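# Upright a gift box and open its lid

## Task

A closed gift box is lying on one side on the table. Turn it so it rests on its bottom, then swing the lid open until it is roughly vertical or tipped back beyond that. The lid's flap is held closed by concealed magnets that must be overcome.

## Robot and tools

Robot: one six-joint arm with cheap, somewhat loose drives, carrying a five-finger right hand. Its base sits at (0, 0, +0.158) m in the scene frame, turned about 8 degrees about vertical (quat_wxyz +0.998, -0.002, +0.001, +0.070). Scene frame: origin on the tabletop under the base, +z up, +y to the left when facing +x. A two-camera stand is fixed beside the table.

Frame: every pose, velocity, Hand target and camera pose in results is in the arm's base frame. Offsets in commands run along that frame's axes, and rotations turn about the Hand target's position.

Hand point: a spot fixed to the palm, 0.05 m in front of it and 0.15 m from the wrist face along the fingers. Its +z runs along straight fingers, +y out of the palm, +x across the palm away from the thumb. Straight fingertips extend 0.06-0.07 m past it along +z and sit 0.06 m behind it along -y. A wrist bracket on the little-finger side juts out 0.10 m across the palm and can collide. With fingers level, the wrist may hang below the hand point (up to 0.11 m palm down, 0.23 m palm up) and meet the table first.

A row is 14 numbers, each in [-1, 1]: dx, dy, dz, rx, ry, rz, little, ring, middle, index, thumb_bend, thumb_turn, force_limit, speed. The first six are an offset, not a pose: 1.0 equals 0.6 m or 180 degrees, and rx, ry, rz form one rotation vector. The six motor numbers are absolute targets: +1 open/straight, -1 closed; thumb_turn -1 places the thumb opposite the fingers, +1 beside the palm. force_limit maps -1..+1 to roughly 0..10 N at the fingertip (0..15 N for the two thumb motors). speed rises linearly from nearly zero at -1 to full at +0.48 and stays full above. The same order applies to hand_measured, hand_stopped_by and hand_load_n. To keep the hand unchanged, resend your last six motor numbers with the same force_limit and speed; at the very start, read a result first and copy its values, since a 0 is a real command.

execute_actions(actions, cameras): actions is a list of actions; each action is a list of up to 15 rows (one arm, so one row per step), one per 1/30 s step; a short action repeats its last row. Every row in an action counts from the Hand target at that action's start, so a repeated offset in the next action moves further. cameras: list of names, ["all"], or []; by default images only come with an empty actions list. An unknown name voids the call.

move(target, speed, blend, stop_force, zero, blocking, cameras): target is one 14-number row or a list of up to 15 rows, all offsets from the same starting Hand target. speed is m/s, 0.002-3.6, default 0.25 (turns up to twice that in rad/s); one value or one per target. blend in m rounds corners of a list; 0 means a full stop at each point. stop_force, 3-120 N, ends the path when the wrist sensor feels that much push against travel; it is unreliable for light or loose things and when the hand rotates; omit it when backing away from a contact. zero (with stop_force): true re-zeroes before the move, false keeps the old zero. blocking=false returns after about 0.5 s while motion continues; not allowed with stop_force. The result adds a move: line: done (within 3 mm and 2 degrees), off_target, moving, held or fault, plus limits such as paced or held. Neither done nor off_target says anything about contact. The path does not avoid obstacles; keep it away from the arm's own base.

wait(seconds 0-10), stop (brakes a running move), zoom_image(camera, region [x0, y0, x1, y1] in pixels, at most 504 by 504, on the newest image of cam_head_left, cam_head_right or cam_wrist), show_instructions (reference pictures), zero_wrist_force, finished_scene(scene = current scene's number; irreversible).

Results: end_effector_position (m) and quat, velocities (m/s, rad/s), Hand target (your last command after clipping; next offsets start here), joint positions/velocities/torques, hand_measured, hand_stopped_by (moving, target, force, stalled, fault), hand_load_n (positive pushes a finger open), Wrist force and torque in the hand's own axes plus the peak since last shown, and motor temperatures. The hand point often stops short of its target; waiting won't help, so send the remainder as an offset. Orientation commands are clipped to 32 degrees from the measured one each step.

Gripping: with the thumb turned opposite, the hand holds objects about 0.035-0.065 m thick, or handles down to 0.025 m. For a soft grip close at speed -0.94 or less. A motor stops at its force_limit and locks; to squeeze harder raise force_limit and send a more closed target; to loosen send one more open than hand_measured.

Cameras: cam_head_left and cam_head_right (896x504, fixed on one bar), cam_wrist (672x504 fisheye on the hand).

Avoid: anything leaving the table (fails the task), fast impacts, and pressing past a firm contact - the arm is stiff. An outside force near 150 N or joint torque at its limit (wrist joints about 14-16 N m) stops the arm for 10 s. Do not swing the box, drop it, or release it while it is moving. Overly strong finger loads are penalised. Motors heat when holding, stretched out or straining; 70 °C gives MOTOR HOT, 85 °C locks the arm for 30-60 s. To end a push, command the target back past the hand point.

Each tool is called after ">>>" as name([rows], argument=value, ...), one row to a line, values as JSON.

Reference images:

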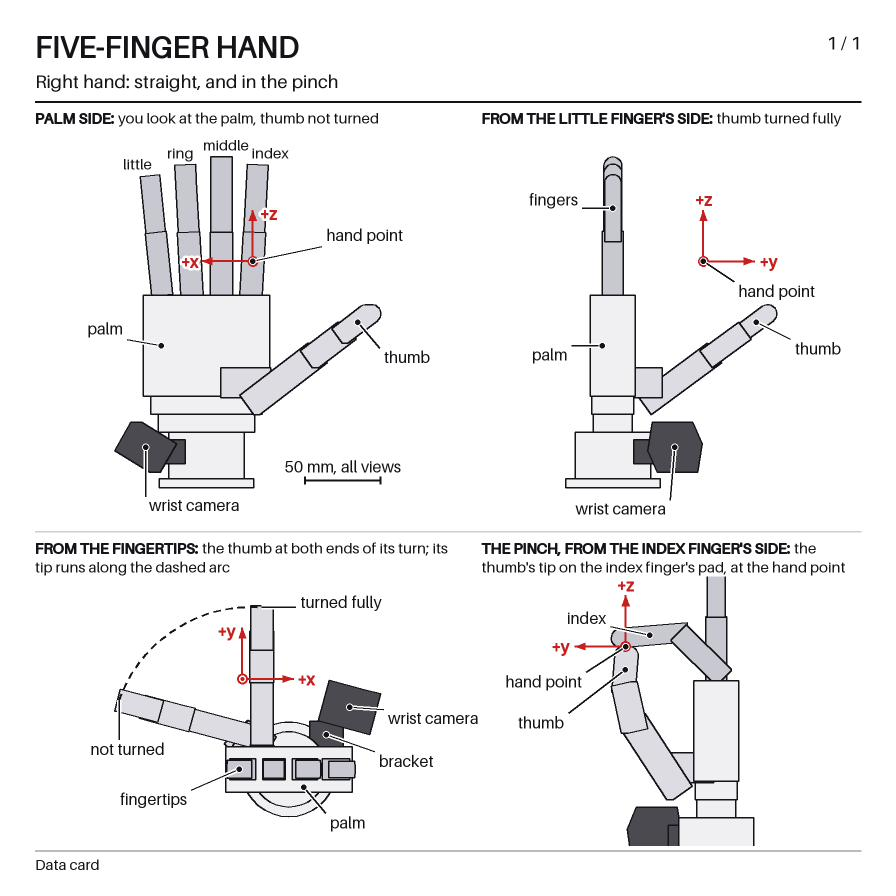

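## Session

>>> execute_actions(actions=[])

Scene clock: 0.00 s.
end_effector_position=(+0.1743, -0.0656, +0.1063) hand_measured=(+1.000, +1.000, +1.000, +1.000, +1.000, +1.000) hand_load_n=(+0.0, +0.0, +0.0, +0.0, +0.0, +0.0) hand_stopped_by=(target, target, target, target, target, target) hand_force_limit=0.00 hand_speed=-0.80 end_effector_quat_wxyz=(-0.010, +0.892, +0.099, -0.440)
Joint positions: [-0.315 -0.972 2.065 1.35 1.886 1.181]
Joint velocities: within noise
Joint torques (N m): no reading
Motor temperatures (°C): [26 28 26 37 36 33]
Wrist force (N): no reading
Wrist torque (N m): no reading
Wrist force, peak (N): no reading
Hand target: +0.1743, -0.0656, +0.1063; -0.010, +0.892, +0.099, -0.440
camera_calibration:
cam_wrist: T_world_to_cam=[[0.339066, -0.882029, -0.327199, -0.0853469], [-0.0576796, -0.366639, 0.928574, -0.114471], [-0.938993, -0.295975, -0.17519, 0.279351], [0, 0, 0, 1]] pos_world=[0.284644, -0.034567, 0.127309]

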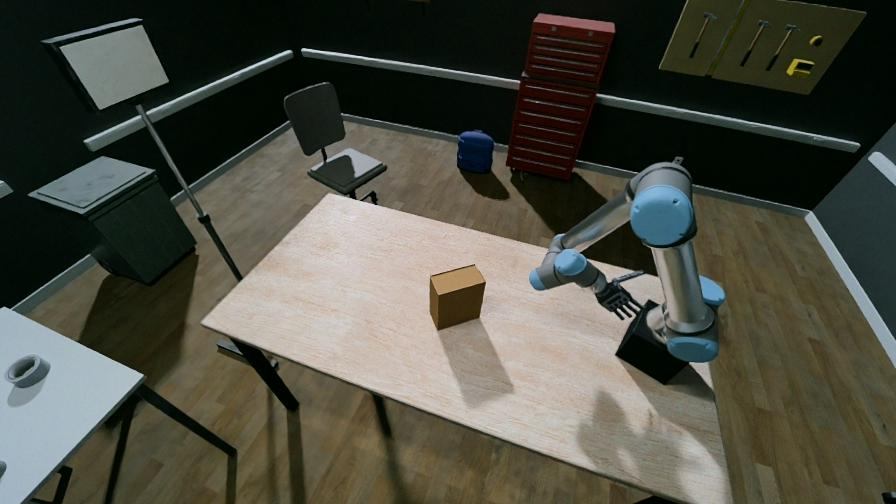

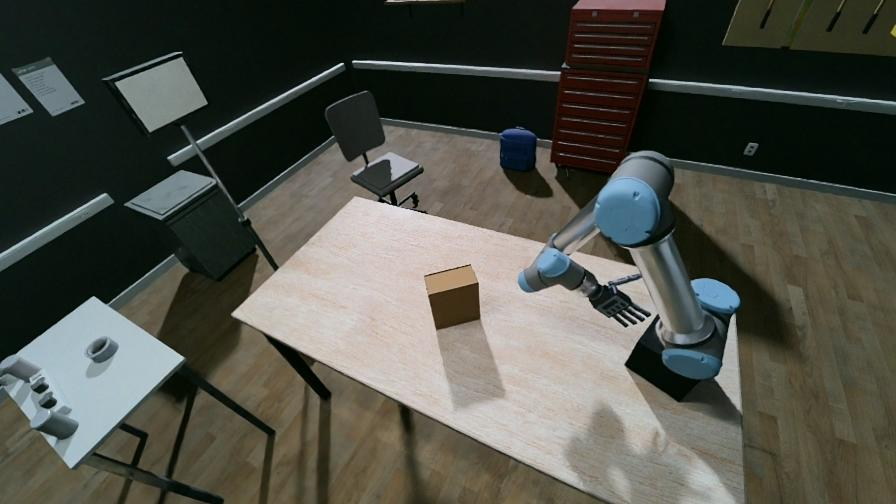

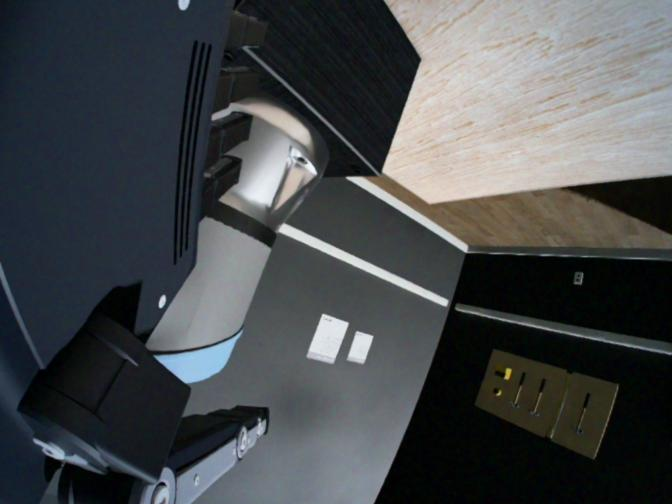

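>>> zoom_image(camera="cam_head_left", region=[400, 240, 520, 350])

>>> zoom_image(camera="cam_head_right", region=[400, 240, 520, 350])

Scaled by 4.200 from the camera's 896x504 image, which has a finer 1280x720 frame.

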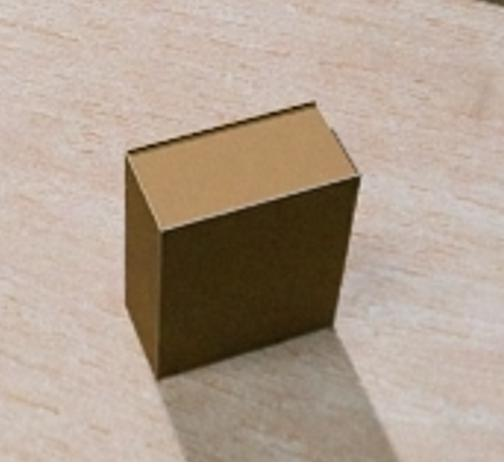

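Scaled by 4.200 from the camera's 896x504 image, which has a finer 1280x720 frame.

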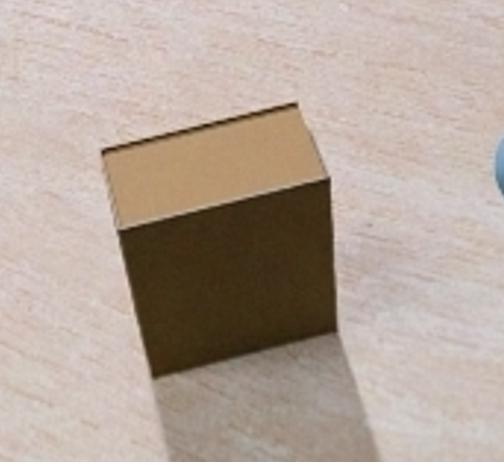

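>>> zoom_image(camera="cam_head_left", region=[424, 256, 492, 300])

>>> zoom_image(camera="cam_head_right", region=[418, 256, 486, 300])

Scaled by 7.412 from the camera's 896x504 image, which has a finer 1280x720 frame.

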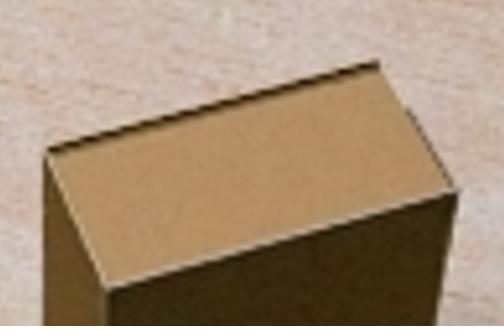

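Scaled by 7.412 from the camera's 896x504 image, which has a finer 1280x720 frame.

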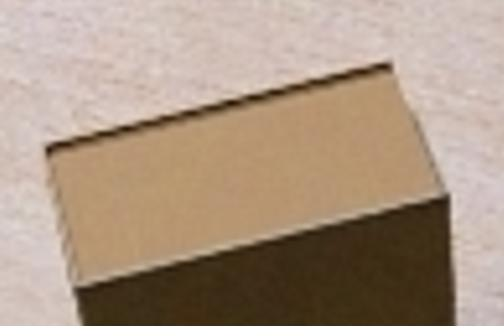

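>>> move(target=[0.46, 0.026, 0.29, 0.1276, 0.2095, 0.423, 1, 1, 1, 1, 1, -1, -0.3, -0.3], speed=0.35, cameras=["cam_head_right"])

Scene clock: 230.53 s.
end_effector_position=(+0.3574, -0.0545, +0.2226) hand_measured=(+1.000, +1.000, +1.000, +1.000, +1.000, -1.000) hand_load_n=(+0.0, -0.5, +0.0, +0.0, +0.0, +0.0) hand_stopped_by=(target, target, target, target, target, target) hand_force_limit=-0.30 hand_speed=-0.30 end_effector_quat_wxyz=(+0.044, +0.642, +0.517, -0.564)
Joint positions: [0.04 -0.942 1.718 1.894 2.23 0.668]
Joint torques (N m): [-5.66 -19.87 1.62 -0.91 -0.39 1.81]
Wrist force (N): [0.4 0.6 -0.2]
Wrist torque (N m): [0.06 -0.09 -0.02]
Wrist force, peak (N): [-2.1 0.3 -1.7]
Hand target: +0.3573, -0.0545, +0.2225; +0.044, +0.642, +0.517, -0.564 (not the last commanded pose)
Off the commanded pose: 0.110 m, 29 deg.
move: held (a check stopped the path); limits=held
pose unreachable: on one or more control steps of this call, first in action 0 (counted from 0), an arm could not follow its commanded pose, so it was not sent that pose on those steps. It may still have moved: this result reports where it is.
cause: moving toward the commanded pose would bring two parts of the arm too close to each other (joints 4 (wrist 1) to 6 (wrist 3) lie between them).
Images, in order (width x height): cam_head_right 896x504.

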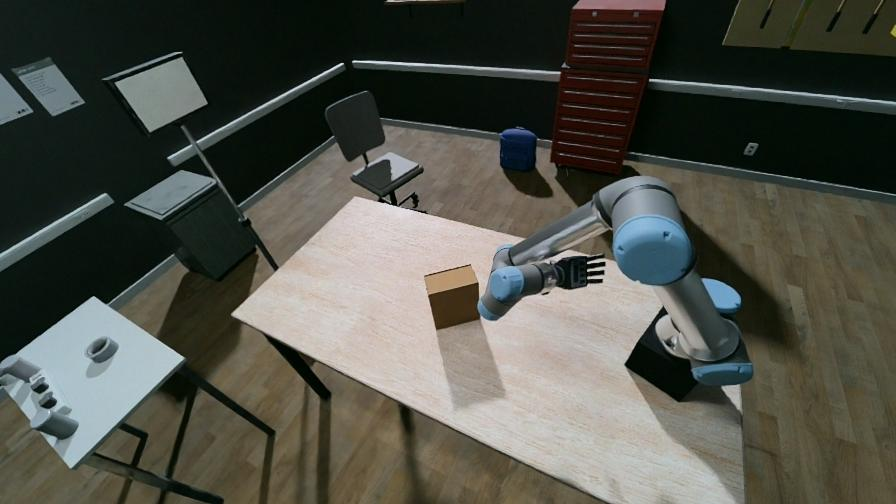

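>>> move(target=[0.05, 0.0, 0.05, 0.2628, -0.2789, 0, 1, 1, 1, 1, 1, -1, -0.3, -0.3], speed=0.3, cameras=["cam_head_right", "cam_wrist"])

Scene clock: 242.73 s.
end_effector_position=(+0.3873, -0.0545, +0.2525) hand_measured=(+1.000, +1.000, +1.000, +1.000, +1.000, -1.000) hand_load_n=(+0.0, +0.0, +0.0, +0.0, -0.5, +0.0) hand_stopped_by=(target, target, target, target, target, target) hand_force_limit=-0.30 hand_speed=-0.30 end_effector_quat_wxyz=(+0.000, +0.779, +0.627, +0.000)
Joint positions: [-0.444 -1.514 1.73 1.354 1.57 -0.228]
Joint torques (N m): [-7.71 -33.91 -1.86 -0.87 -0.59 -1.13]
Wrist force (N): [-0.8 -0.6 0.4]
Wrist torque (N m): [-0.05 0.09 0.04]
Wrist force, peak (N): [-1.5 -0.4 0.3]
Hand target: +0.3873, -0.0545, +0.2525; +0.000, +0.779, +0.627, +0.001
Off the commanded pose: 0.000 m, 0 deg.
move: done
camera_calibration:
cam_wrist: T_world_to_cam=[[0.996656, 0.0814347, 0.00678097, -0.386549], [0.0672778, -0.864824, 0.497547, -0.200522], [0.0463819, -0.495427, -0.86741, 0.29055], [0, 0, 0, 1]] pos_world=[0.385271, 0.00200906, 0.354416]
Images, in order (width x height): cam_head_right 896x504, cam_wrist 672x504.

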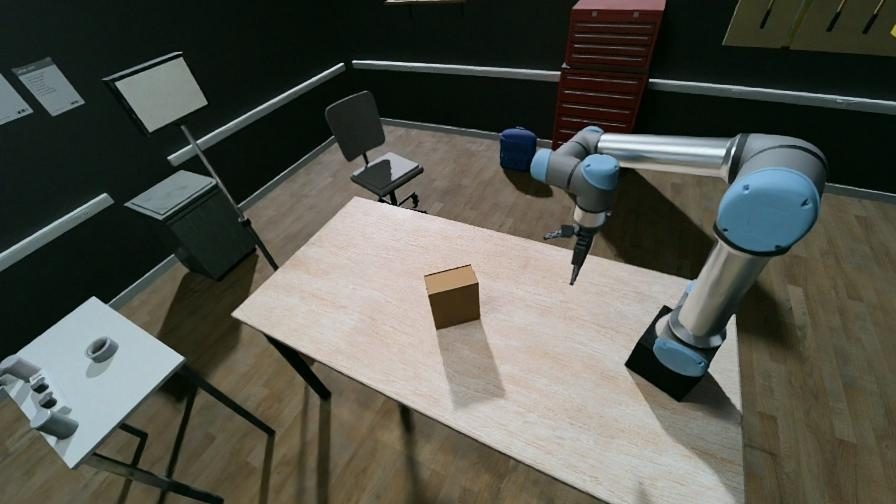

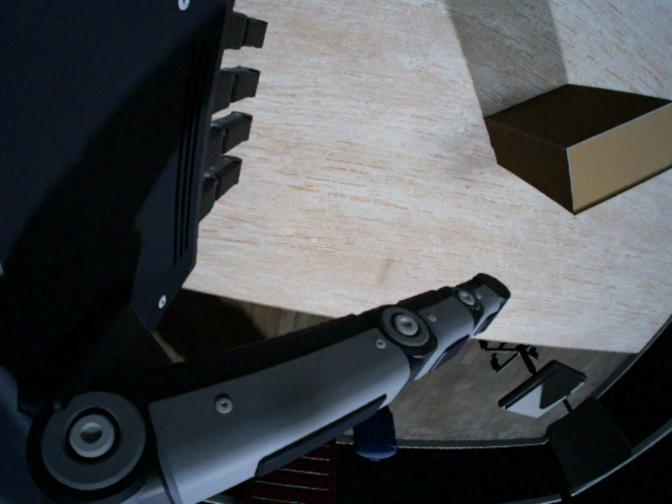

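>>> zoom_image(camera="cam_wrist", region=[470, 60, 672, 230])

Scaled by 2.495 from the camera's 672x504 image, which has a finer 960x720 frame.

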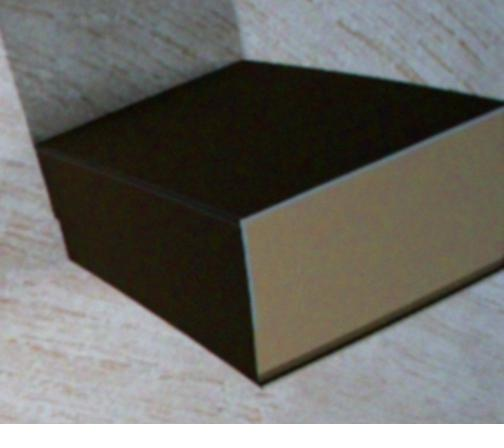

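>>> move(target=[0.5423, 0.0962, -0.1375, -0.2614, 0.1867, 0.6933, 1, 1, 0.8, 0.8, 1, -1, -0.3, -0.3], speed=0.3, cameras=["cam_head_right", "cam_wrist"])

Scene clock: 277.27 s.
end_effector_position=(+0.7127, +0.0032, +0.1700) hand_measured=(+1.000, +1.000, +0.800, +0.800, +1.000, -1.000) hand_load_n=(+0.0, +0.0, +0.0, +0.0, +0.0, +0.0) hand_stopped_by=(target, target, target, target, target, target) hand_force_limit=-0.30 hand_speed=-0.30 end_effector_quat_wxyz=(+0.105, -0.248, +0.886, -0.377)
Joint positions: [-0.045 -0.774 0.832 0.989 2.213 -2.339]
Joint torques (N m): [-5.65 -28.63 -33.69 -1.66 -0.2 -1.29]
Wrist force (N): [-0.6 0.4 -0.4]
Wrist torque (N m): [0.10 0.05 0.04]
Wrist force, peak (N): [-2.2 0.3 -0.1]
Hand target: +0.7127, +0.0032, +0.1700; +0.105, -0.248, +0.886, -0.377
Off the commanded pose: 0.000 m, 0 deg.
move: done
camera_calibration:
cam_wrist: T_world_to_cam=[[-0.596781, 0.418547, -0.684595, 0.537112], [0.433428, 0.886151, 0.163943, -0.341419], [0.675273, -0.198885, -0.710248, -0.243417], [0, 0, 0, 1]] pos_world=[0.632892, 0.02933, 0.250792]
Images, in order (width x height): cam_head_right 896x504, cam_wrist 672x504.

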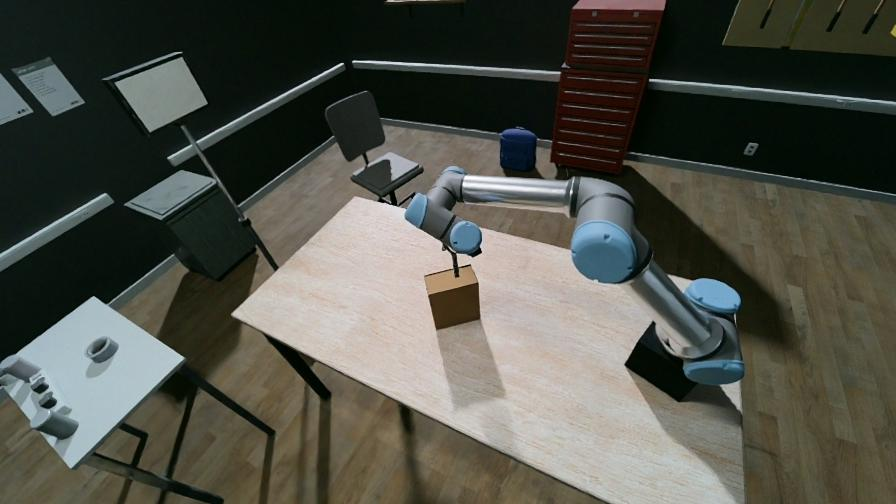

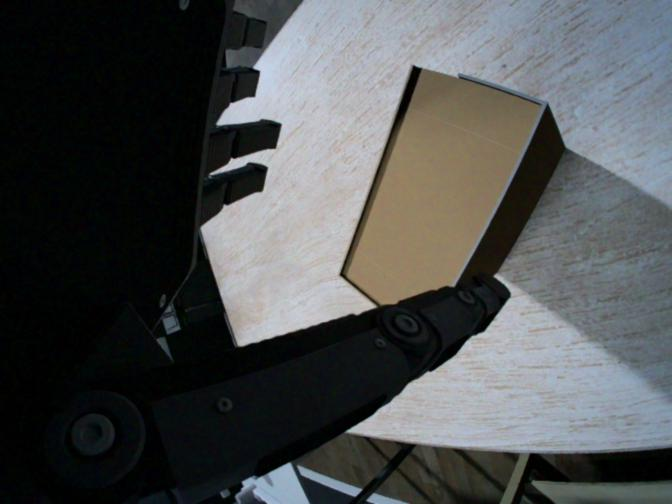

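>>> execute_actions(actions=[], cameras=["cam_wrist","cam_head_left"])

Scene clock: 323.27 s.
end_effector_position=(+0.7127, +0.0032, +0.1700) hand_measured=(+1.000, +1.000, +0.800, +0.800, +1.000, -1.000) hand_load_n=(+0.0, +0.0, +0.0, +0.0, +0.0, +0.0) hand_stopped_by=(target, target, target, target, target, target) hand_force_limit=-0.30 hand_speed=-0.30 end_effector_quat_wxyz=(+0.105, -0.248, +0.886, -0.377)
Joint positions: [-0.045 -0.774 0.832 0.989 2.212 -2.339]
Joint velocities: within noise
Joint torques (N m): [-6.04 -28.65 -34.25 -1.33 -0.11 -1.28]
Motor temperatures (°C): [26 28 26 37 36 33]
Wrist force (N): [-0.3 0.4 0.1]
Wrist torque (N m): [0.06 -0.01 0.05]
Wrist force, peak (N): [-0.5 0.9 -0.1]
Hand target: +0.7127, +0.0032, +0.1700; +0.105, -0.248, +0.886, -0.377
Off the commanded pose: 0.000 m, 0 deg.
camera_calibration:
cam_wrist: T_world_to_cam=[[-0.596924, 0.418356, -0.684588, 0.537248], [0.433303, 0.886243, 0.163772, -0.341211], [0.675226, -0.198874, -0.710295, -0.243396], [0, 0, 0, 1]] pos_world=[0.632891, 0.0292297, 0.250791]
Images, in order (width x height): cam_head_left 896x504, cam_wrist 672x504.

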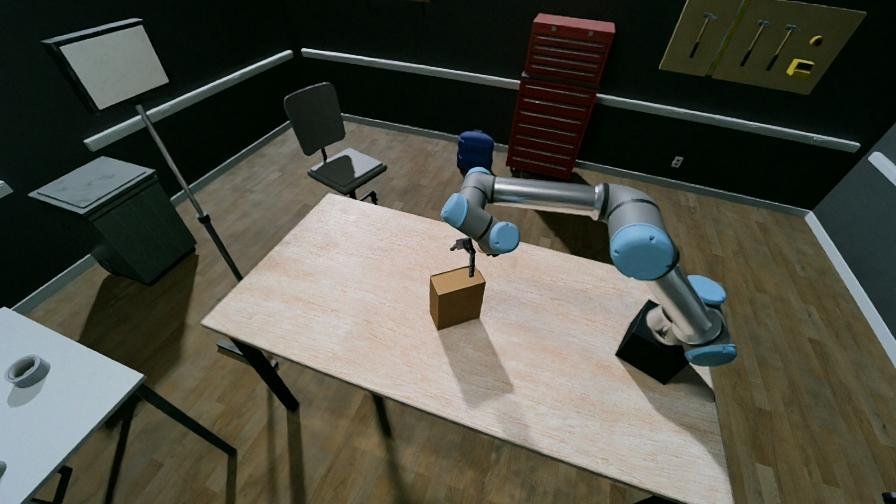

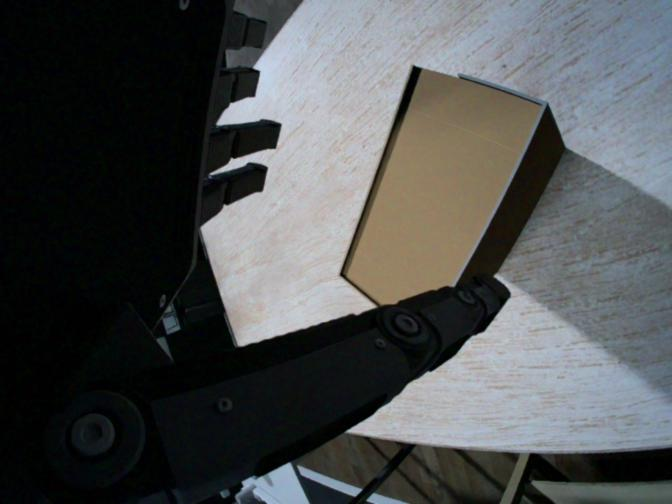

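>>> move(target=[0.0108, -0.005, -0.1417, 0, 0, 0, 1, 1, 0.8, 0.8, 1, -1, -0.3, -0.3], speed=0.1, cameras=["cam_wrist", "cam_head_left"])

Scene clock: 359.57 s.
end_effector_position=(+0.7192, +0.0002, +0.0851) hand_measured=(+1.000, +1.000, +0.800, +0.800, +1.000, -1.000) hand_load_n=(+0.0, +0.0, +0.0, +0.0, +0.0, +0.0) hand_stopped_by=(target, target, target, target, target, target) hand_force_limit=-0.30 hand_speed=-0.30 end_effector_quat_wxyz=(+0.105, -0.248, +0.886, -0.377)
Joint positions: [-0.049 -0.719 0.952 0.811 2.21 -2.344]
Joint torques (N m): [-5.34 -27.64 -1.27 -1.08 -0.28 -1.36]
Wrist force (N): [-0.5 0.7 -0.4]
Wrist torque (N m): [0.13 0.02 0.06]
Wrist force, peak (N): [-0.6 0.9 0.5]
Hand target: +0.7192, +0.0002, +0.0850; +0.105, -0.248, +0.886, -0.377
Off the commanded pose: 0.000 m, 0 deg.
move: done
camera_calibration:
cam_wrist: T_world_to_cam=[[-0.596924, 0.418356, -0.684588, 0.484202], [0.433303, 0.886243, 0.163772, -0.327421], [0.675226, -0.198874, -0.710295, -0.308618], [0, 0, 0, 1]] pos_world=[0.639291, 0.0262297, 0.165891]
Images, in order (width x height): cam_head_left 896x504, cam_wrist 672x504.

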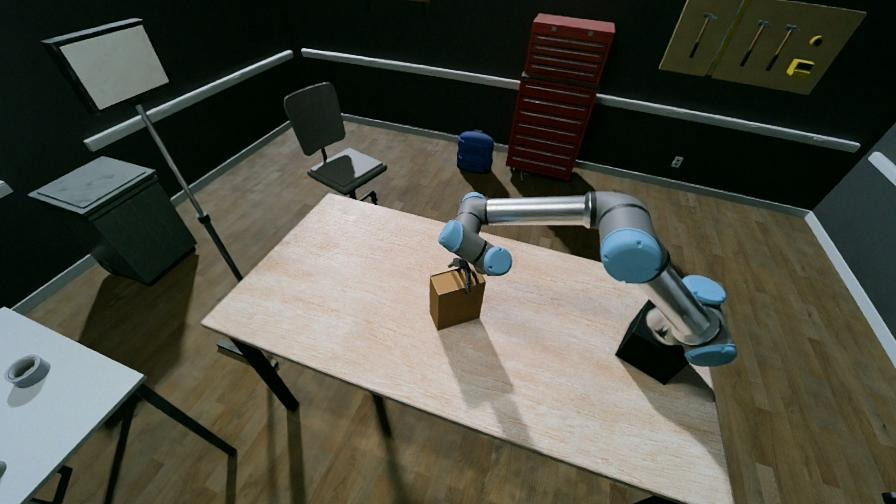

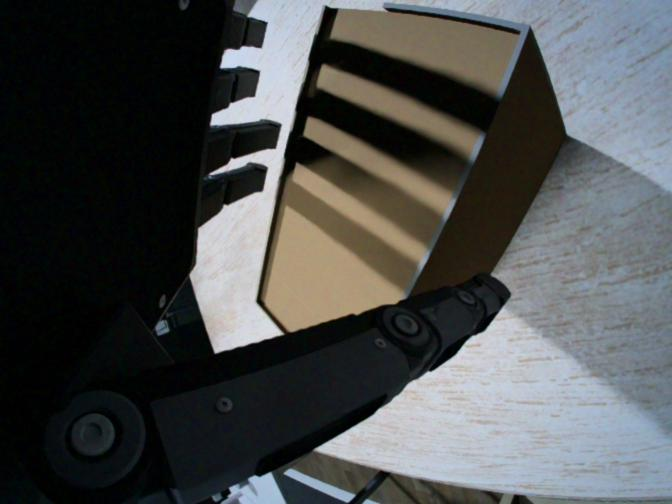

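>>> move(target=[0.0, 0.0, -0.05, 0, 0, 0, 1, 1, 0.8, 0.8, 1, -1, -0.3, -0.3], speed=0.02, stop_force=3, cameras=["cam_wrist"])

>>> zoom_image(camera="cam_wrist", region=[170, 0, 600, 360])

Scene clock: 386.10 s.
end_effector_position=(+0.7192, +0.0002, +0.0676) hand_measured=(+1.000, +1.000, +0.800, +0.800, +1.000, -1.000) hand_load_n=(+0.0, +0.0, +0.5, +0.0, +0.0, +0.0) hand_stopped_by=(target, target, target, target, target, target) hand_force_limit=-0.30 hand_speed=-0.30 end_effector_quat_wxyz=(+0.105, -0.248, +0.886, -0.377)
Joint positions: [-0.049 -0.707 0.975 0.776 2.21 -2.344]
Joint torques (N m): [-4.52 -73.9 -32.84 4.6 0.81 0.55]
Wrist force (N): [-0.3 -0.2 0.3]
Wrist torque (N m): [0.04 -0.02 0.04]
Wrist force, peak (N): [-0.6 -6.1 -1.9]
Hand target: +0.7192, +0.0002, +0.0677; +0.105, -0.248, +0.886, -0.377 (not the last commanded pose)
Off the commanded pose: 0.013 m, 0 deg.
move: contact
camera_calibration:
cam_wrist: T_world_to_cam=[[-0.596899, 0.418409, -0.684577, 0.472331], [0.433338, 0.886219, 0.163813, -0.324643], [0.675226, -0.198874, -0.710296, -0.321044], [0, 0, 0, 1]] pos_world=[0.639391, 0.0262298, 0.148492]
Images, in order (width x height): cam_wrist 672x504.

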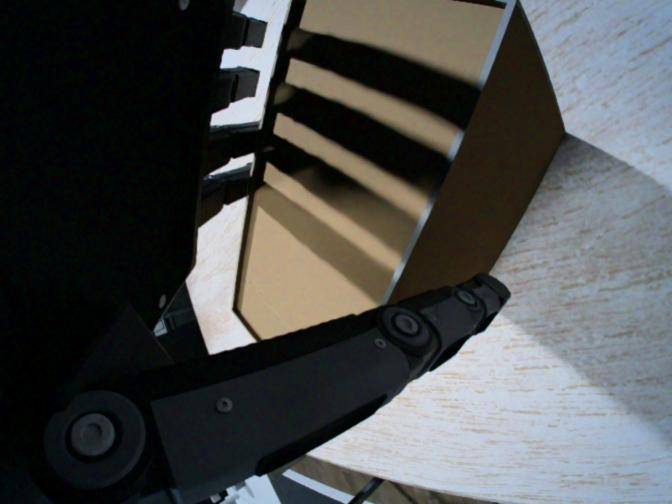

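Scaled by 1.172 from the camera's 672x504 image, which has a finer 960x720 frame.

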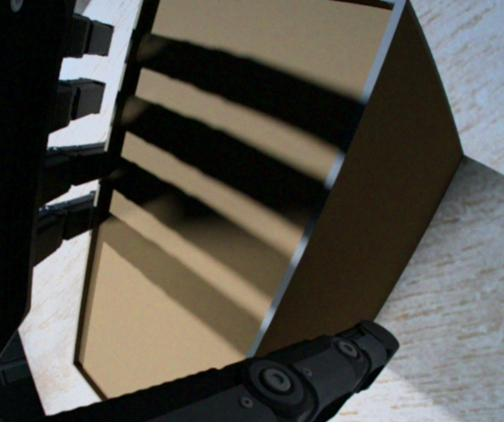

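>>> move([
  [0, 0, 0.01, 0, 0, 0, 1, 1, 0.8, 0.8, 1, -1, -0.3, -0.3],
  [0.0035, -0.0057, 0.01, 0, 0, 0, 1, 1, 1, 1, 1, -1, -0.3, -0.3],
], speed=0.05)

>>> move(target=[0.0, 0.0, -0.0367, 0, 0, 0, 1, 1, 1, 1, 1, -1, -0.3, -0.3], speed=0.02, stop_force=3, cameras=["cam_wrist"])

Scene clock: 401.00 s.
end_effector_position=(+0.7213, -0.0032, +0.0736) hand_measured=(+1.000, +1.000, +1.000, +1.000, +1.000, -1.000) hand_load_n=(+0.0, +0.0, +0.0, +0.0, +0.0, +0.0) hand_stopped_by=(target, target, target, target, target, target) hand_force_limit=-0.30 hand_speed=-0.30 end_effector_quat_wxyz=(+0.105, -0.248, +0.886, -0.377)
Joint positions: [-0.055 -0.708 0.96 0.789 2.208 -2.35]
Joint torques (N m): [-6.1 -29.87 -32.62 4.15 0.41 -1.29]
Wrist force (N): [-0.4 0.3 -0.1]
Wrist torque (N m): [0.06 0.00 0.05]
Wrist force, peak (N): [-0.5 0.8 -0.4]
Hand target: +0.7213, -0.0032, +0.0737; +0.105, -0.248, +0.886, -0.377
Off the commanded pose: 0.000 m, 0 deg.
move: done

Scene clock: 403.43 s.
end_effector_position=(+0.7213, -0.0032, +0.0533) hand_measured=(+1.000, +1.000, +1.000, +1.000, +1.000, -1.000) hand_load_n=(+0.0, +0.0, +0.0, +0.0, +0.0, +0.0) hand_stopped_by=(target, target, target, target, target, target) hand_force_limit=-0.30 hand_speed=-0.30 end_effector_quat_wxyz=(+0.105, -0.248, +0.886, -0.377)
Joint positions: [-0.055 -0.692 0.984 0.748 2.208 -2.35]
Joint torques (N m): [-1.26 -73.47 -31.13 5.07 -0.34 0.63]
Wrist force (N): [-1.2 -2.2 -0.5]
Wrist torque (N m): [0.02 0.04 -0.10]
Wrist force, peak (N): [-1.4 -7.2 -3.9]
Hand target: +0.7213, -0.0032, +0.0533; +0.105, -0.248, +0.886, -0.377 (not the last commanded pose)
Off the commanded pose: 0.002 m, 0 deg.
move: contact
camera_calibration:
cam_wrist: T_world_to_cam=[[-0.596899, 0.418409, -0.684577, 0.465149], [0.433338, 0.886219, 0.163813, -0.320181], [0.675226, -0.198874, -0.710296, -0.333366], [0, 0, 0, 1]] pos_world=[0.641491, 0.0228298, 0.134092]
Images, in order (width x height): cam_wrist 672x504.

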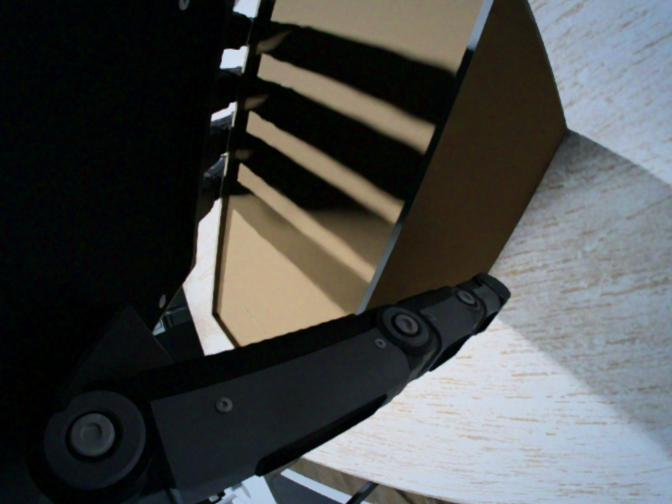

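>>> zoom_image(camera="cam_wrist", region=[160, 0, 360, 240])

Scaled by 2.100 from the camera's 672x504 image, which has a finer 960x720 frame.

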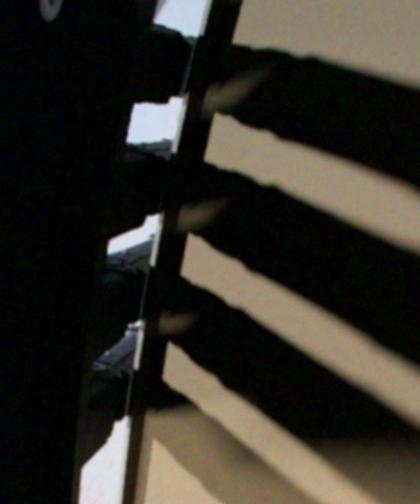

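>>> move([
  [0, 0, 0.01, 0, 0, 0, 1, 1, 1, 1, 1, -1, -0.3, -0.3],
  [0.0078, -0.0128, 0.01, 0, 0, 0, 1, 1, 1, 1, 1, -1, -0.3, -0.3],
], speed=0.05)

>>> move(target=[0.0, 0.0, -0.022, 0, 0, 0, 1, 1, 1, 1, 1, -1, -0.3, -0.3], speed=0.015, stop_force=3, cameras=["cam_wrist", "cam_head_left"])

Scene clock: 458.97 s.
end_effector_position=(+0.7259, -0.0108, +0.0593) hand_measured=(+1.000, +1.000, +1.000, +1.000, +1.000, -1.000) hand_load_n=(+0.0, +0.0, +0.0, +0.0, +0.0, +0.0) hand_stopped_by=(target, target, target, target, target, target) hand_force_limit=-0.30 hand_speed=-0.30 end_effector_quat_wxyz=(+0.105, -0.248, +0.886, -0.377)
Joint positions: [-0.067 -0.689 0.961 0.761 2.202 -2.362]
Joint torques (N m): [-5.26 -29.18 -35.03 4.74 -0.33 -1.39]
Wrist force (N): [-0.4 0.3 -0.3]
Wrist torque (N m): [0.06 -0.01 0.05]
Wrist force, peak (N): [-1.1 -2.4 -0.8]
Hand target: +0.7260, -0.0109, +0.0593; +0.105, -0.248, +0.886, -0.377
Off the commanded pose: 0.000 m, 0 deg.
move: done

Scene clock: 460.77 s.
end_effector_position=(+0.7260, -0.0109, +0.0461) hand_measured=(+1.000, +1.000, +1.000, +1.000, +1.000, -1.000) hand_load_n=(+0.0, +0.0, -0.5, +0.0, +0.0, +0.0) hand_stopped_by=(target, target, target, target, target, target) hand_force_limit=-0.30 hand_speed=-0.30 end_effector_quat_wxyz=(+0.105, -0.248, +0.886, -0.377)
Joint positions: [-0.067 -0.678 0.976 0.735 2.202 -2.362]
Joint torques (N m): [-5.97 -28.57 -1.52 -1.5 -0.22 -1.24]
Wrist force (N): [-0.5 -2.2 -1.7]
Wrist torque (N m): [0.06 0.16 -0.10]
Wrist force, peak (N): [-0.5 -2.2 -1.7]
Hand target: +0.7260, -0.0109, +0.0461; +0.105, -0.248, +0.886, -0.377
Off the commanded pose: 0.000 m, 0 deg.
move: done
camera_calibration:
cam_wrist: T_world_to_cam=[[-0.596899, 0.418409, -0.684577, 0.466188], [0.433338, 0.886219, 0.163813, -0.314171], [0.675226, -0.198874, -0.710296, -0.343118], [0, 0, 0, 1]] pos_world=[0.646091, 0.0151298, 0.126892]
Images, in order (width x height): cam_head_left 896x504, cam_wrist 672x504.

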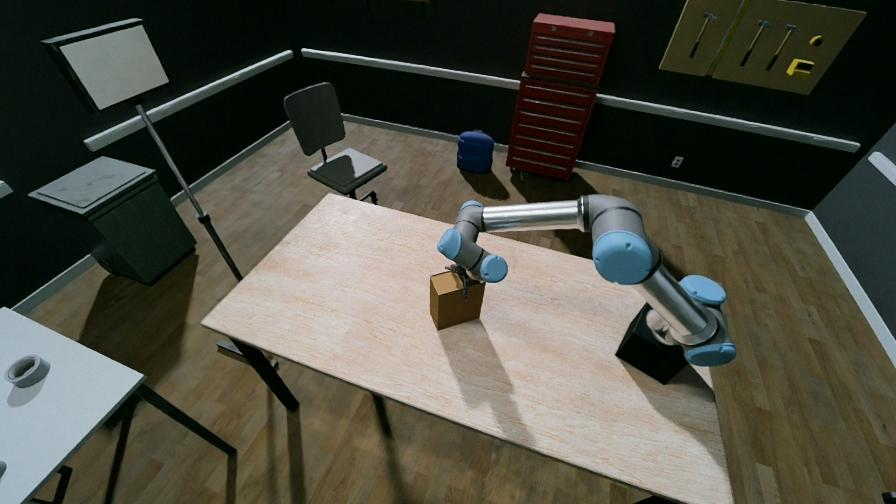

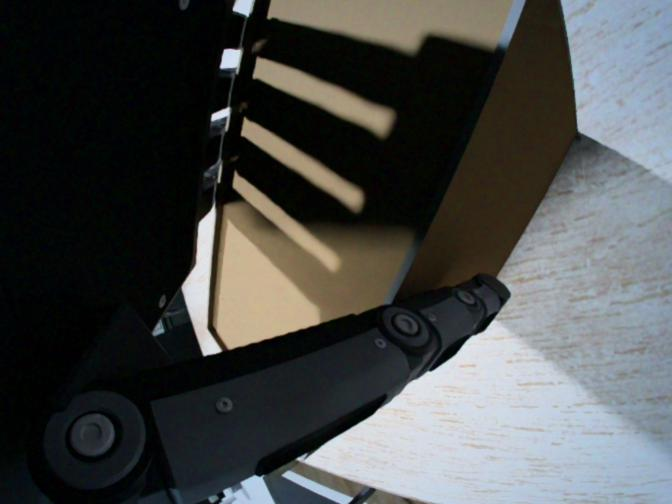

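>>> move([
  [0, 0, 0.257, 0, 0, 0, 1, 1, 1, 1, 1, -1, -0.3, -0.3],
  [-0.046, 0.067, 0.257, 0.187, -0.308, -0.346, 0.82, 0.92, 1, 0.92, 1, 1, -0.3, 0.0],
], speed=[0.15, 0.4])

>>> move(target=[-0.046, 0.067, 0, 0.187, -0.308, -0.3404, 0.82, 0.92, 1, 0.92, 1, 1, -0.3, 0.0], speed=0.4, cameras=["cam_wrist", "cam_head_left"])

Scene clock: 767.43 s.
end_effector_position=(+0.6984, +0.0293, +0.2003) hand_measured=(+0.820, +0.920, +1.000, +0.920, +1.000, +1.000) hand_load_n=(+0.0, +0.0, +0.0, +0.0, +0.0, +0.0) hand_stopped_by=(target, target, target, target, target, target) hand_force_limit=-0.30 hand_speed=0.00 end_effector_quat_wxyz=(+0.342, +0.450, +0.802, -0.192)
Joint positions: [0.068 -0.903 1.165 0.861 2.265 -0.645]
Joint torques (N m): [6.83 -25.48 -32.13 4.74 1.58 1.47]
Wrist force (N): [0.3 -0.4 0.2]
Wrist torque (N m): [-0.05 -0.04 -0.03]
Wrist force, peak (N): [-0.2 -2.6 -1.8]
Hand target: +0.6984, +0.0293, +0.2003; +0.342, +0.450, +0.802, -0.192
Off the commanded pose: 0.000 m, 0 deg.
move: done

Scene clock: 770.20 s.
end_effector_position=(+0.6708, +0.0695, +0.2003) hand_measured=(+0.820, +0.920, +1.000, +0.920, +1.000, +1.000) hand_load_n=(+0.0, +0.0, +0.0, +0.0, -0.5, +0.0) hand_stopped_by=(target, target, target, target, target, target) hand_force_limit=-0.30 hand_speed=0.00 end_effector_quat_wxyz=(+0.381, +0.882, +0.256, +0.108)
Joint positions: [0.235 -0.666 0.833 1.078 2.332 1.11]
Joint torques (N m): [7 -30.58 -33.25 5.6 2.78 1.24]
Wrist force (N): [-1.2 -1.5 0.4]
Wrist torque (N m): [-0.19 0.13 -0.03]
Wrist force, peak (N): [-0.8 -2.0 0.5]
Hand target: +0.6708, +0.0695, +0.2003; +0.381, +0.882, +0.256, +0.108
Off the commanded pose: 0.000 m, 0 deg.
move: done
camera_calibration:
cam_wrist: T_world_to_cam=[[0.598196, -0.392955, 0.69839, -0.51704], [-0.801265, -0.280603, 0.528428, 0.449404], [-0.0116776, -0.875699, -0.482716, 0.281868], [0, 0, 0, 1]] pos_world=[0.672674, 0.169763, 0.25968]
Images, in order (width x height): cam_head_left 896x504, cam_wrist 672x504.

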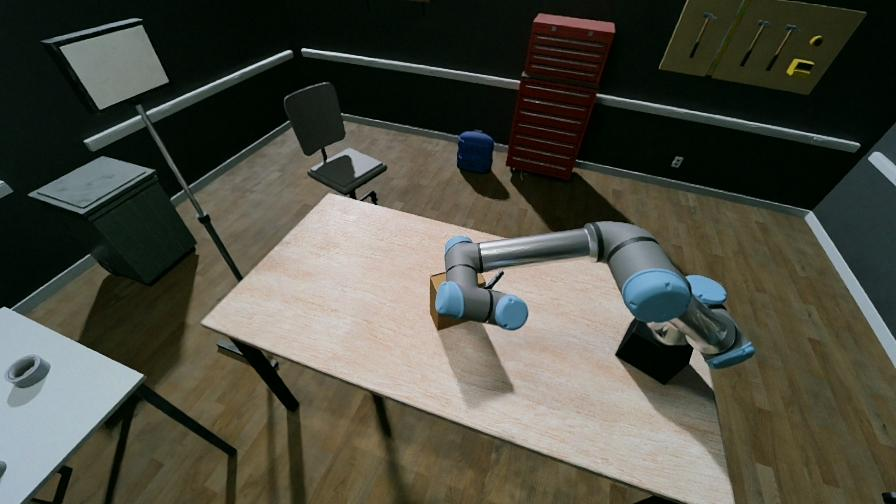

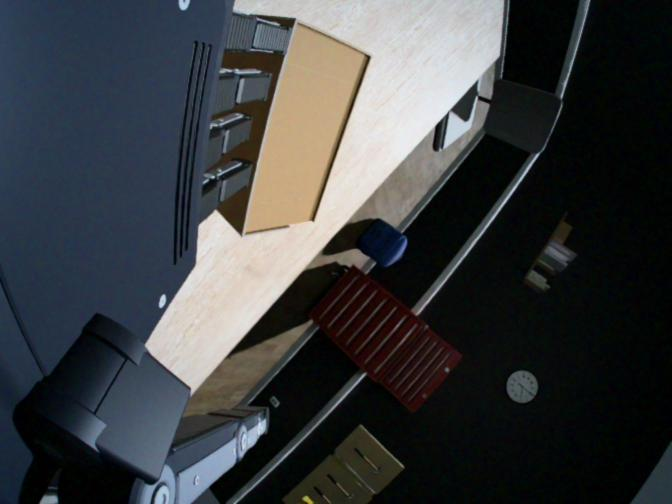

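>>> move(target=[0.0142, 0.0087, -0.385, 0, 0, 0, 0.82, 0.92, 1, 0.92, 1, 1, -0.3, 0.0], speed=0.2)

>>> move(target=[0.0523, -0.0852, 0, 0, 0, 0, 0.82, 0.92, 1, 0.92, 1, 1, -0.3, 0.0], speed=0.03, stop_force=3, cameras=["cam_wrist", "cam_head_left"])

Scene clock: 784.20 s.
end_effector_position=(+0.6793, +0.0748, -0.0306) hand_measured=(+0.820, +0.920, +1.000, +0.920, +1.000, +1.000) hand_load_n=(+0.0, +0.0, +0.0, +0.0, -0.5, +0.0) hand_stopped_by=(target, target, target, target, target, target) hand_force_limit=-0.30 hand_speed=0.00 end_effector_quat_wxyz=(+0.381, +0.882, +0.256, +0.108)
Joint positions: [0.24 -0.395 0.922 0.723 2.334 1.116]
Joint torques (N m): [1.3 -32.48 -32.59 -1.09 2.82 -0.66]
Wrist force (N): [-0.8 -1.5 0.2]
Wrist torque (N m): [-0.17 0.07 0.00]
Wrist force, peak (N): [-0.8 -2.6 1.3]
Hand target: +0.6793, +0.0747, -0.0307; +0.381, +0.882, +0.256, +0.108
Off the commanded pose: 0.000 m, 0 deg.
move: done

Scene clock: 787.17 s.
end_effector_position=(+0.7107, +0.0236, -0.0307) hand_measured=(+0.820, +0.920, +1.000, +0.920, +1.000, +1.000) hand_load_n=(+0.0, +0.0, +0.0, +0.5, +0.0, +0.0) hand_stopped_by=(target, target, target, target, target, target) hand_force_limit=-0.30 hand_speed=0.00 end_effector_quat_wxyz=(+0.381, +0.882, +0.256, +0.108)
Joint positions: [0.152 -0.388 0.887 0.675 2.303 1.004]
Joint torques (N m): [-8.1 -32.34 -29.94 -1.4 -0.09 -1.26]
Wrist force (N): [-1.0 -1.8 -1.3]
Wrist torque (N m): [-0.06 0.10 0.07]
Wrist force, peak (N): [-0.9 -2.2 -1.2]
Hand target: +0.7107, +0.0236, -0.0307; +0.381, +0.882, +0.256, +0.108
Off the commanded pose: 0.000 m, 0 deg.
move: done
camera_calibration:
cam_wrist: T_world_to_cam=[[0.598163, -0.393018, 0.698383, -0.397585], [-0.801288, -0.280517, 0.528439, 0.590567], [-0.0117772, -0.875698, -0.482715, 0.130703], [0, 0, 0, 1]] pos_world=[0.712574, 0.123863, 0.0286799]
Images, in order (width x height): cam_head_left 896x504, cam_wrist 672x504.

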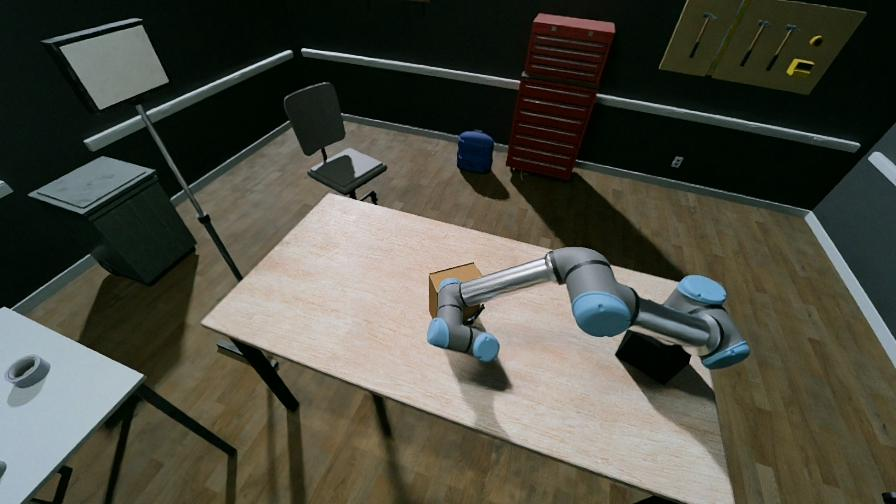

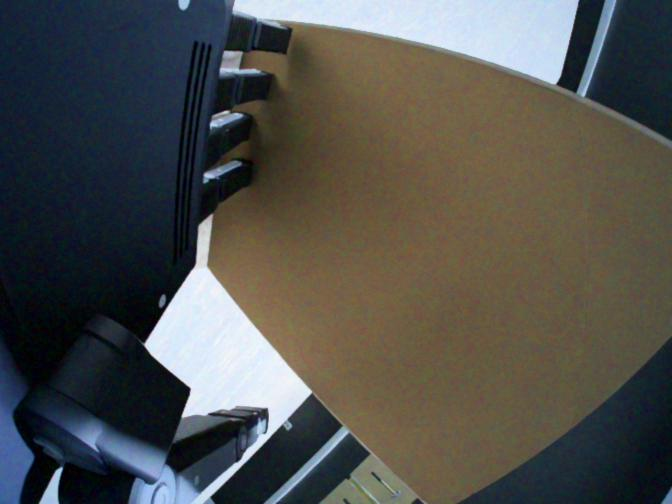

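>>> move([
  [0.0426, -0.0321, 0, 0, 0, -0.1111, 0.82, 0.92, 1, 0.92, 1, 1, -0.3, 0.0],
  [0.0703, -0.0704, 0, 0, 0, -0.2222, 0.82, 0.92, 1, 0.92, 1, 1, -0.3, 0.0],
], speed=0.08, blend=0.01, cameras=["cam_wrist", "cam_head_left"])

Scene clock: 822.07 s.
end_effector_position=(+0.7515, -0.0190, -0.0306) hand_measured=(+0.820, +0.920, +1.000, +0.920, +1.000, +1.000) hand_load_n=(+0.0, +0.0, +0.0, +0.5, +0.0, +0.0) hand_stopped_by=(target, target, target, target, target, target) hand_force_limit=-0.30 hand_speed=0.00 end_effector_quat_wxyz=(+0.360, +0.921, +0.048, +0.140)
Joint positions: [0.084 0.007 0.035 1.204 2.307 1.425]
Joint torques (N m): [-7.77 -85.94 -33.5 -1.31 0.01 1.63]
Wrist force (N): [-1.5 -2.4 -0.2]
Wrist torque (N m): [-0.19 0.05 -0.04]
Wrist force, peak (N): [-1.3 -3.0 -0.1]
Hand target: +0.7528, -0.0186, -0.0307; +0.395, +0.916, -0.061, -0.029
Off the commanded pose: 0.001 m, 23 deg.
elbow stopped short: the move would have taken joint 3 (elbow) straighter than the controller allows.
move: off_target
camera_calibration:
cam_wrist: T_world_to_cam=[[0.266718, -0.644915, 0.716203, -0.193939], [-0.942401, -0.0188824, 0.333952, 0.716363], [-0.201847, -0.764021, -0.612805, 0.234885], [0, 0, 0, 1]] pos_world=[0.774239, 0.0679093, 0.0436073]
Images, in order (width x height): cam_head_left 896x504, cam_wrist 672x504.

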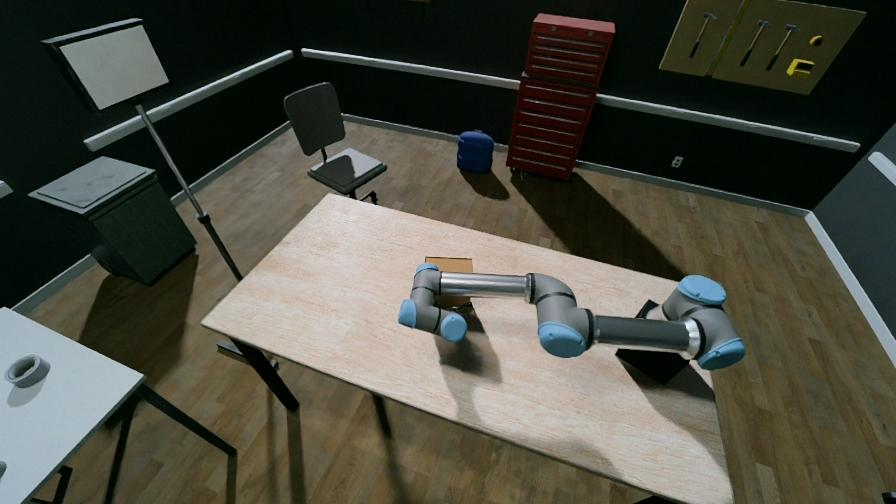

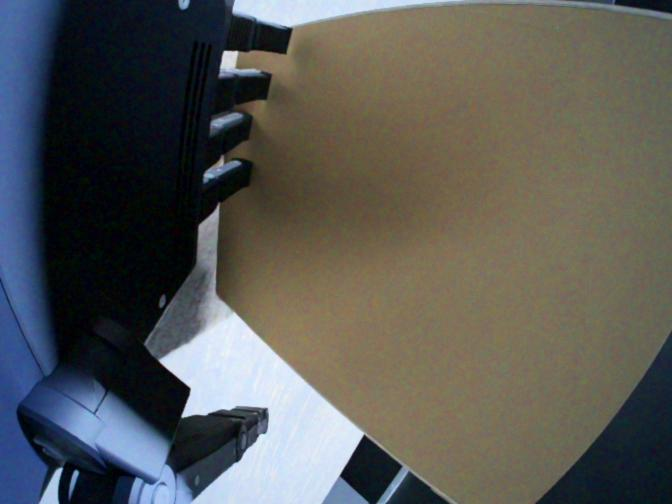

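>>> move([
  [-0.105, 0.156, 0, 0, 0, 0.2222, 0.82, 0.92, 1, 0.92, 1, 1, -0.3, 0.0],
  [-0.105, 0.156, 0.4, 0, 0, 0.2222, 0.82, 0.92, 1, 0.92, 1, 1, -0.3, 0.0],
  [-0.2, 0.1, 0.45, 0, 0, 0.2222, 0.82, 0.92, 1, 0.92, 1, 1, -0.3, 0.0],
], speed=[0.15, 0.3, 0.3], blend=[0.02, 0.03, 0], cameras=["cam_wrist", "cam_head_left"])

>>> zoom_image(camera="cam_head_left", region=[380, 210, 540, 350])

Scene clock: 838.97 s.
end_effector_position=(+0.6329, +0.0414, +0.2393) hand_measured=(+0.820, +0.920, +1.000, +0.920, +1.000, +1.000) hand_load_n=(+0.5, +0.0, +0.0, +0.0, +0.0, +0.0) hand_stopped_by=(target, target, target, target, target, target) hand_force_limit=-0.30 hand_speed=0.00 end_effector_quat_wxyz=(+0.381, +0.882, +0.256, +0.108)
Joint positions: [0.203 -0.828 1.018 1.028 2.322 1.069]
Joint torques (N m): [-7.48 -71.07 -4.28 -0.99 0.04 -1.1]
Wrist force (N): [-0.7 -1.7 0.4]
Wrist torque (N m): [-0.21 0.05 0.09]
Wrist force, peak (N): [-0.6 -4.1 -0.7]
Hand target: +0.6328, +0.0414, +0.2393; +0.381, +0.882, +0.256, +0.108
Off the commanded pose: 0.000 m, 0 deg.
move: done
camera_calibration:
cam_wrist: T_world_to_cam=[[0.59813, -0.393081, 0.698376, -0.532583], [-0.801311, -0.280431, 0.528449, 0.390541], [-0.0118768, -0.875697, -0.482714, 0.27577], [0, 0, 0, 1]] pos_world=[0.634774, 0.141663, 0.29868]
Images, in order (width x height): cam_head_left 896x504, cam_wrist 672x504.

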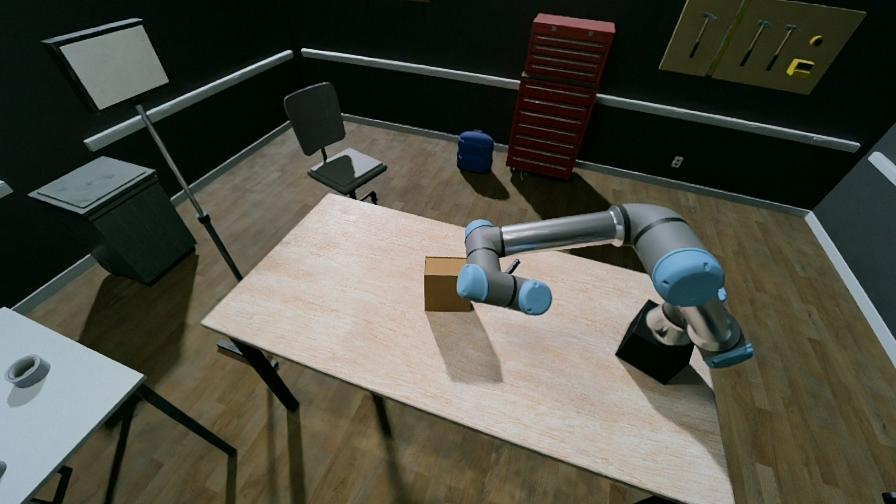

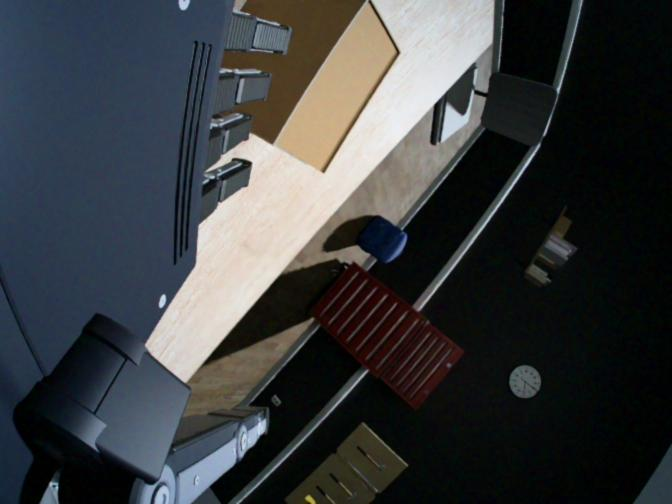

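Scaled by 3.150 from the camera's 896x504 image, which has a finer 1280x720 frame.

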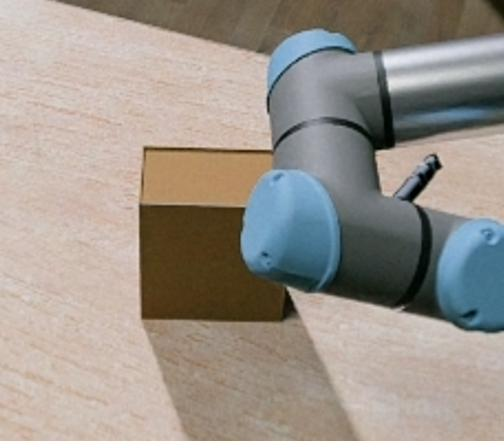

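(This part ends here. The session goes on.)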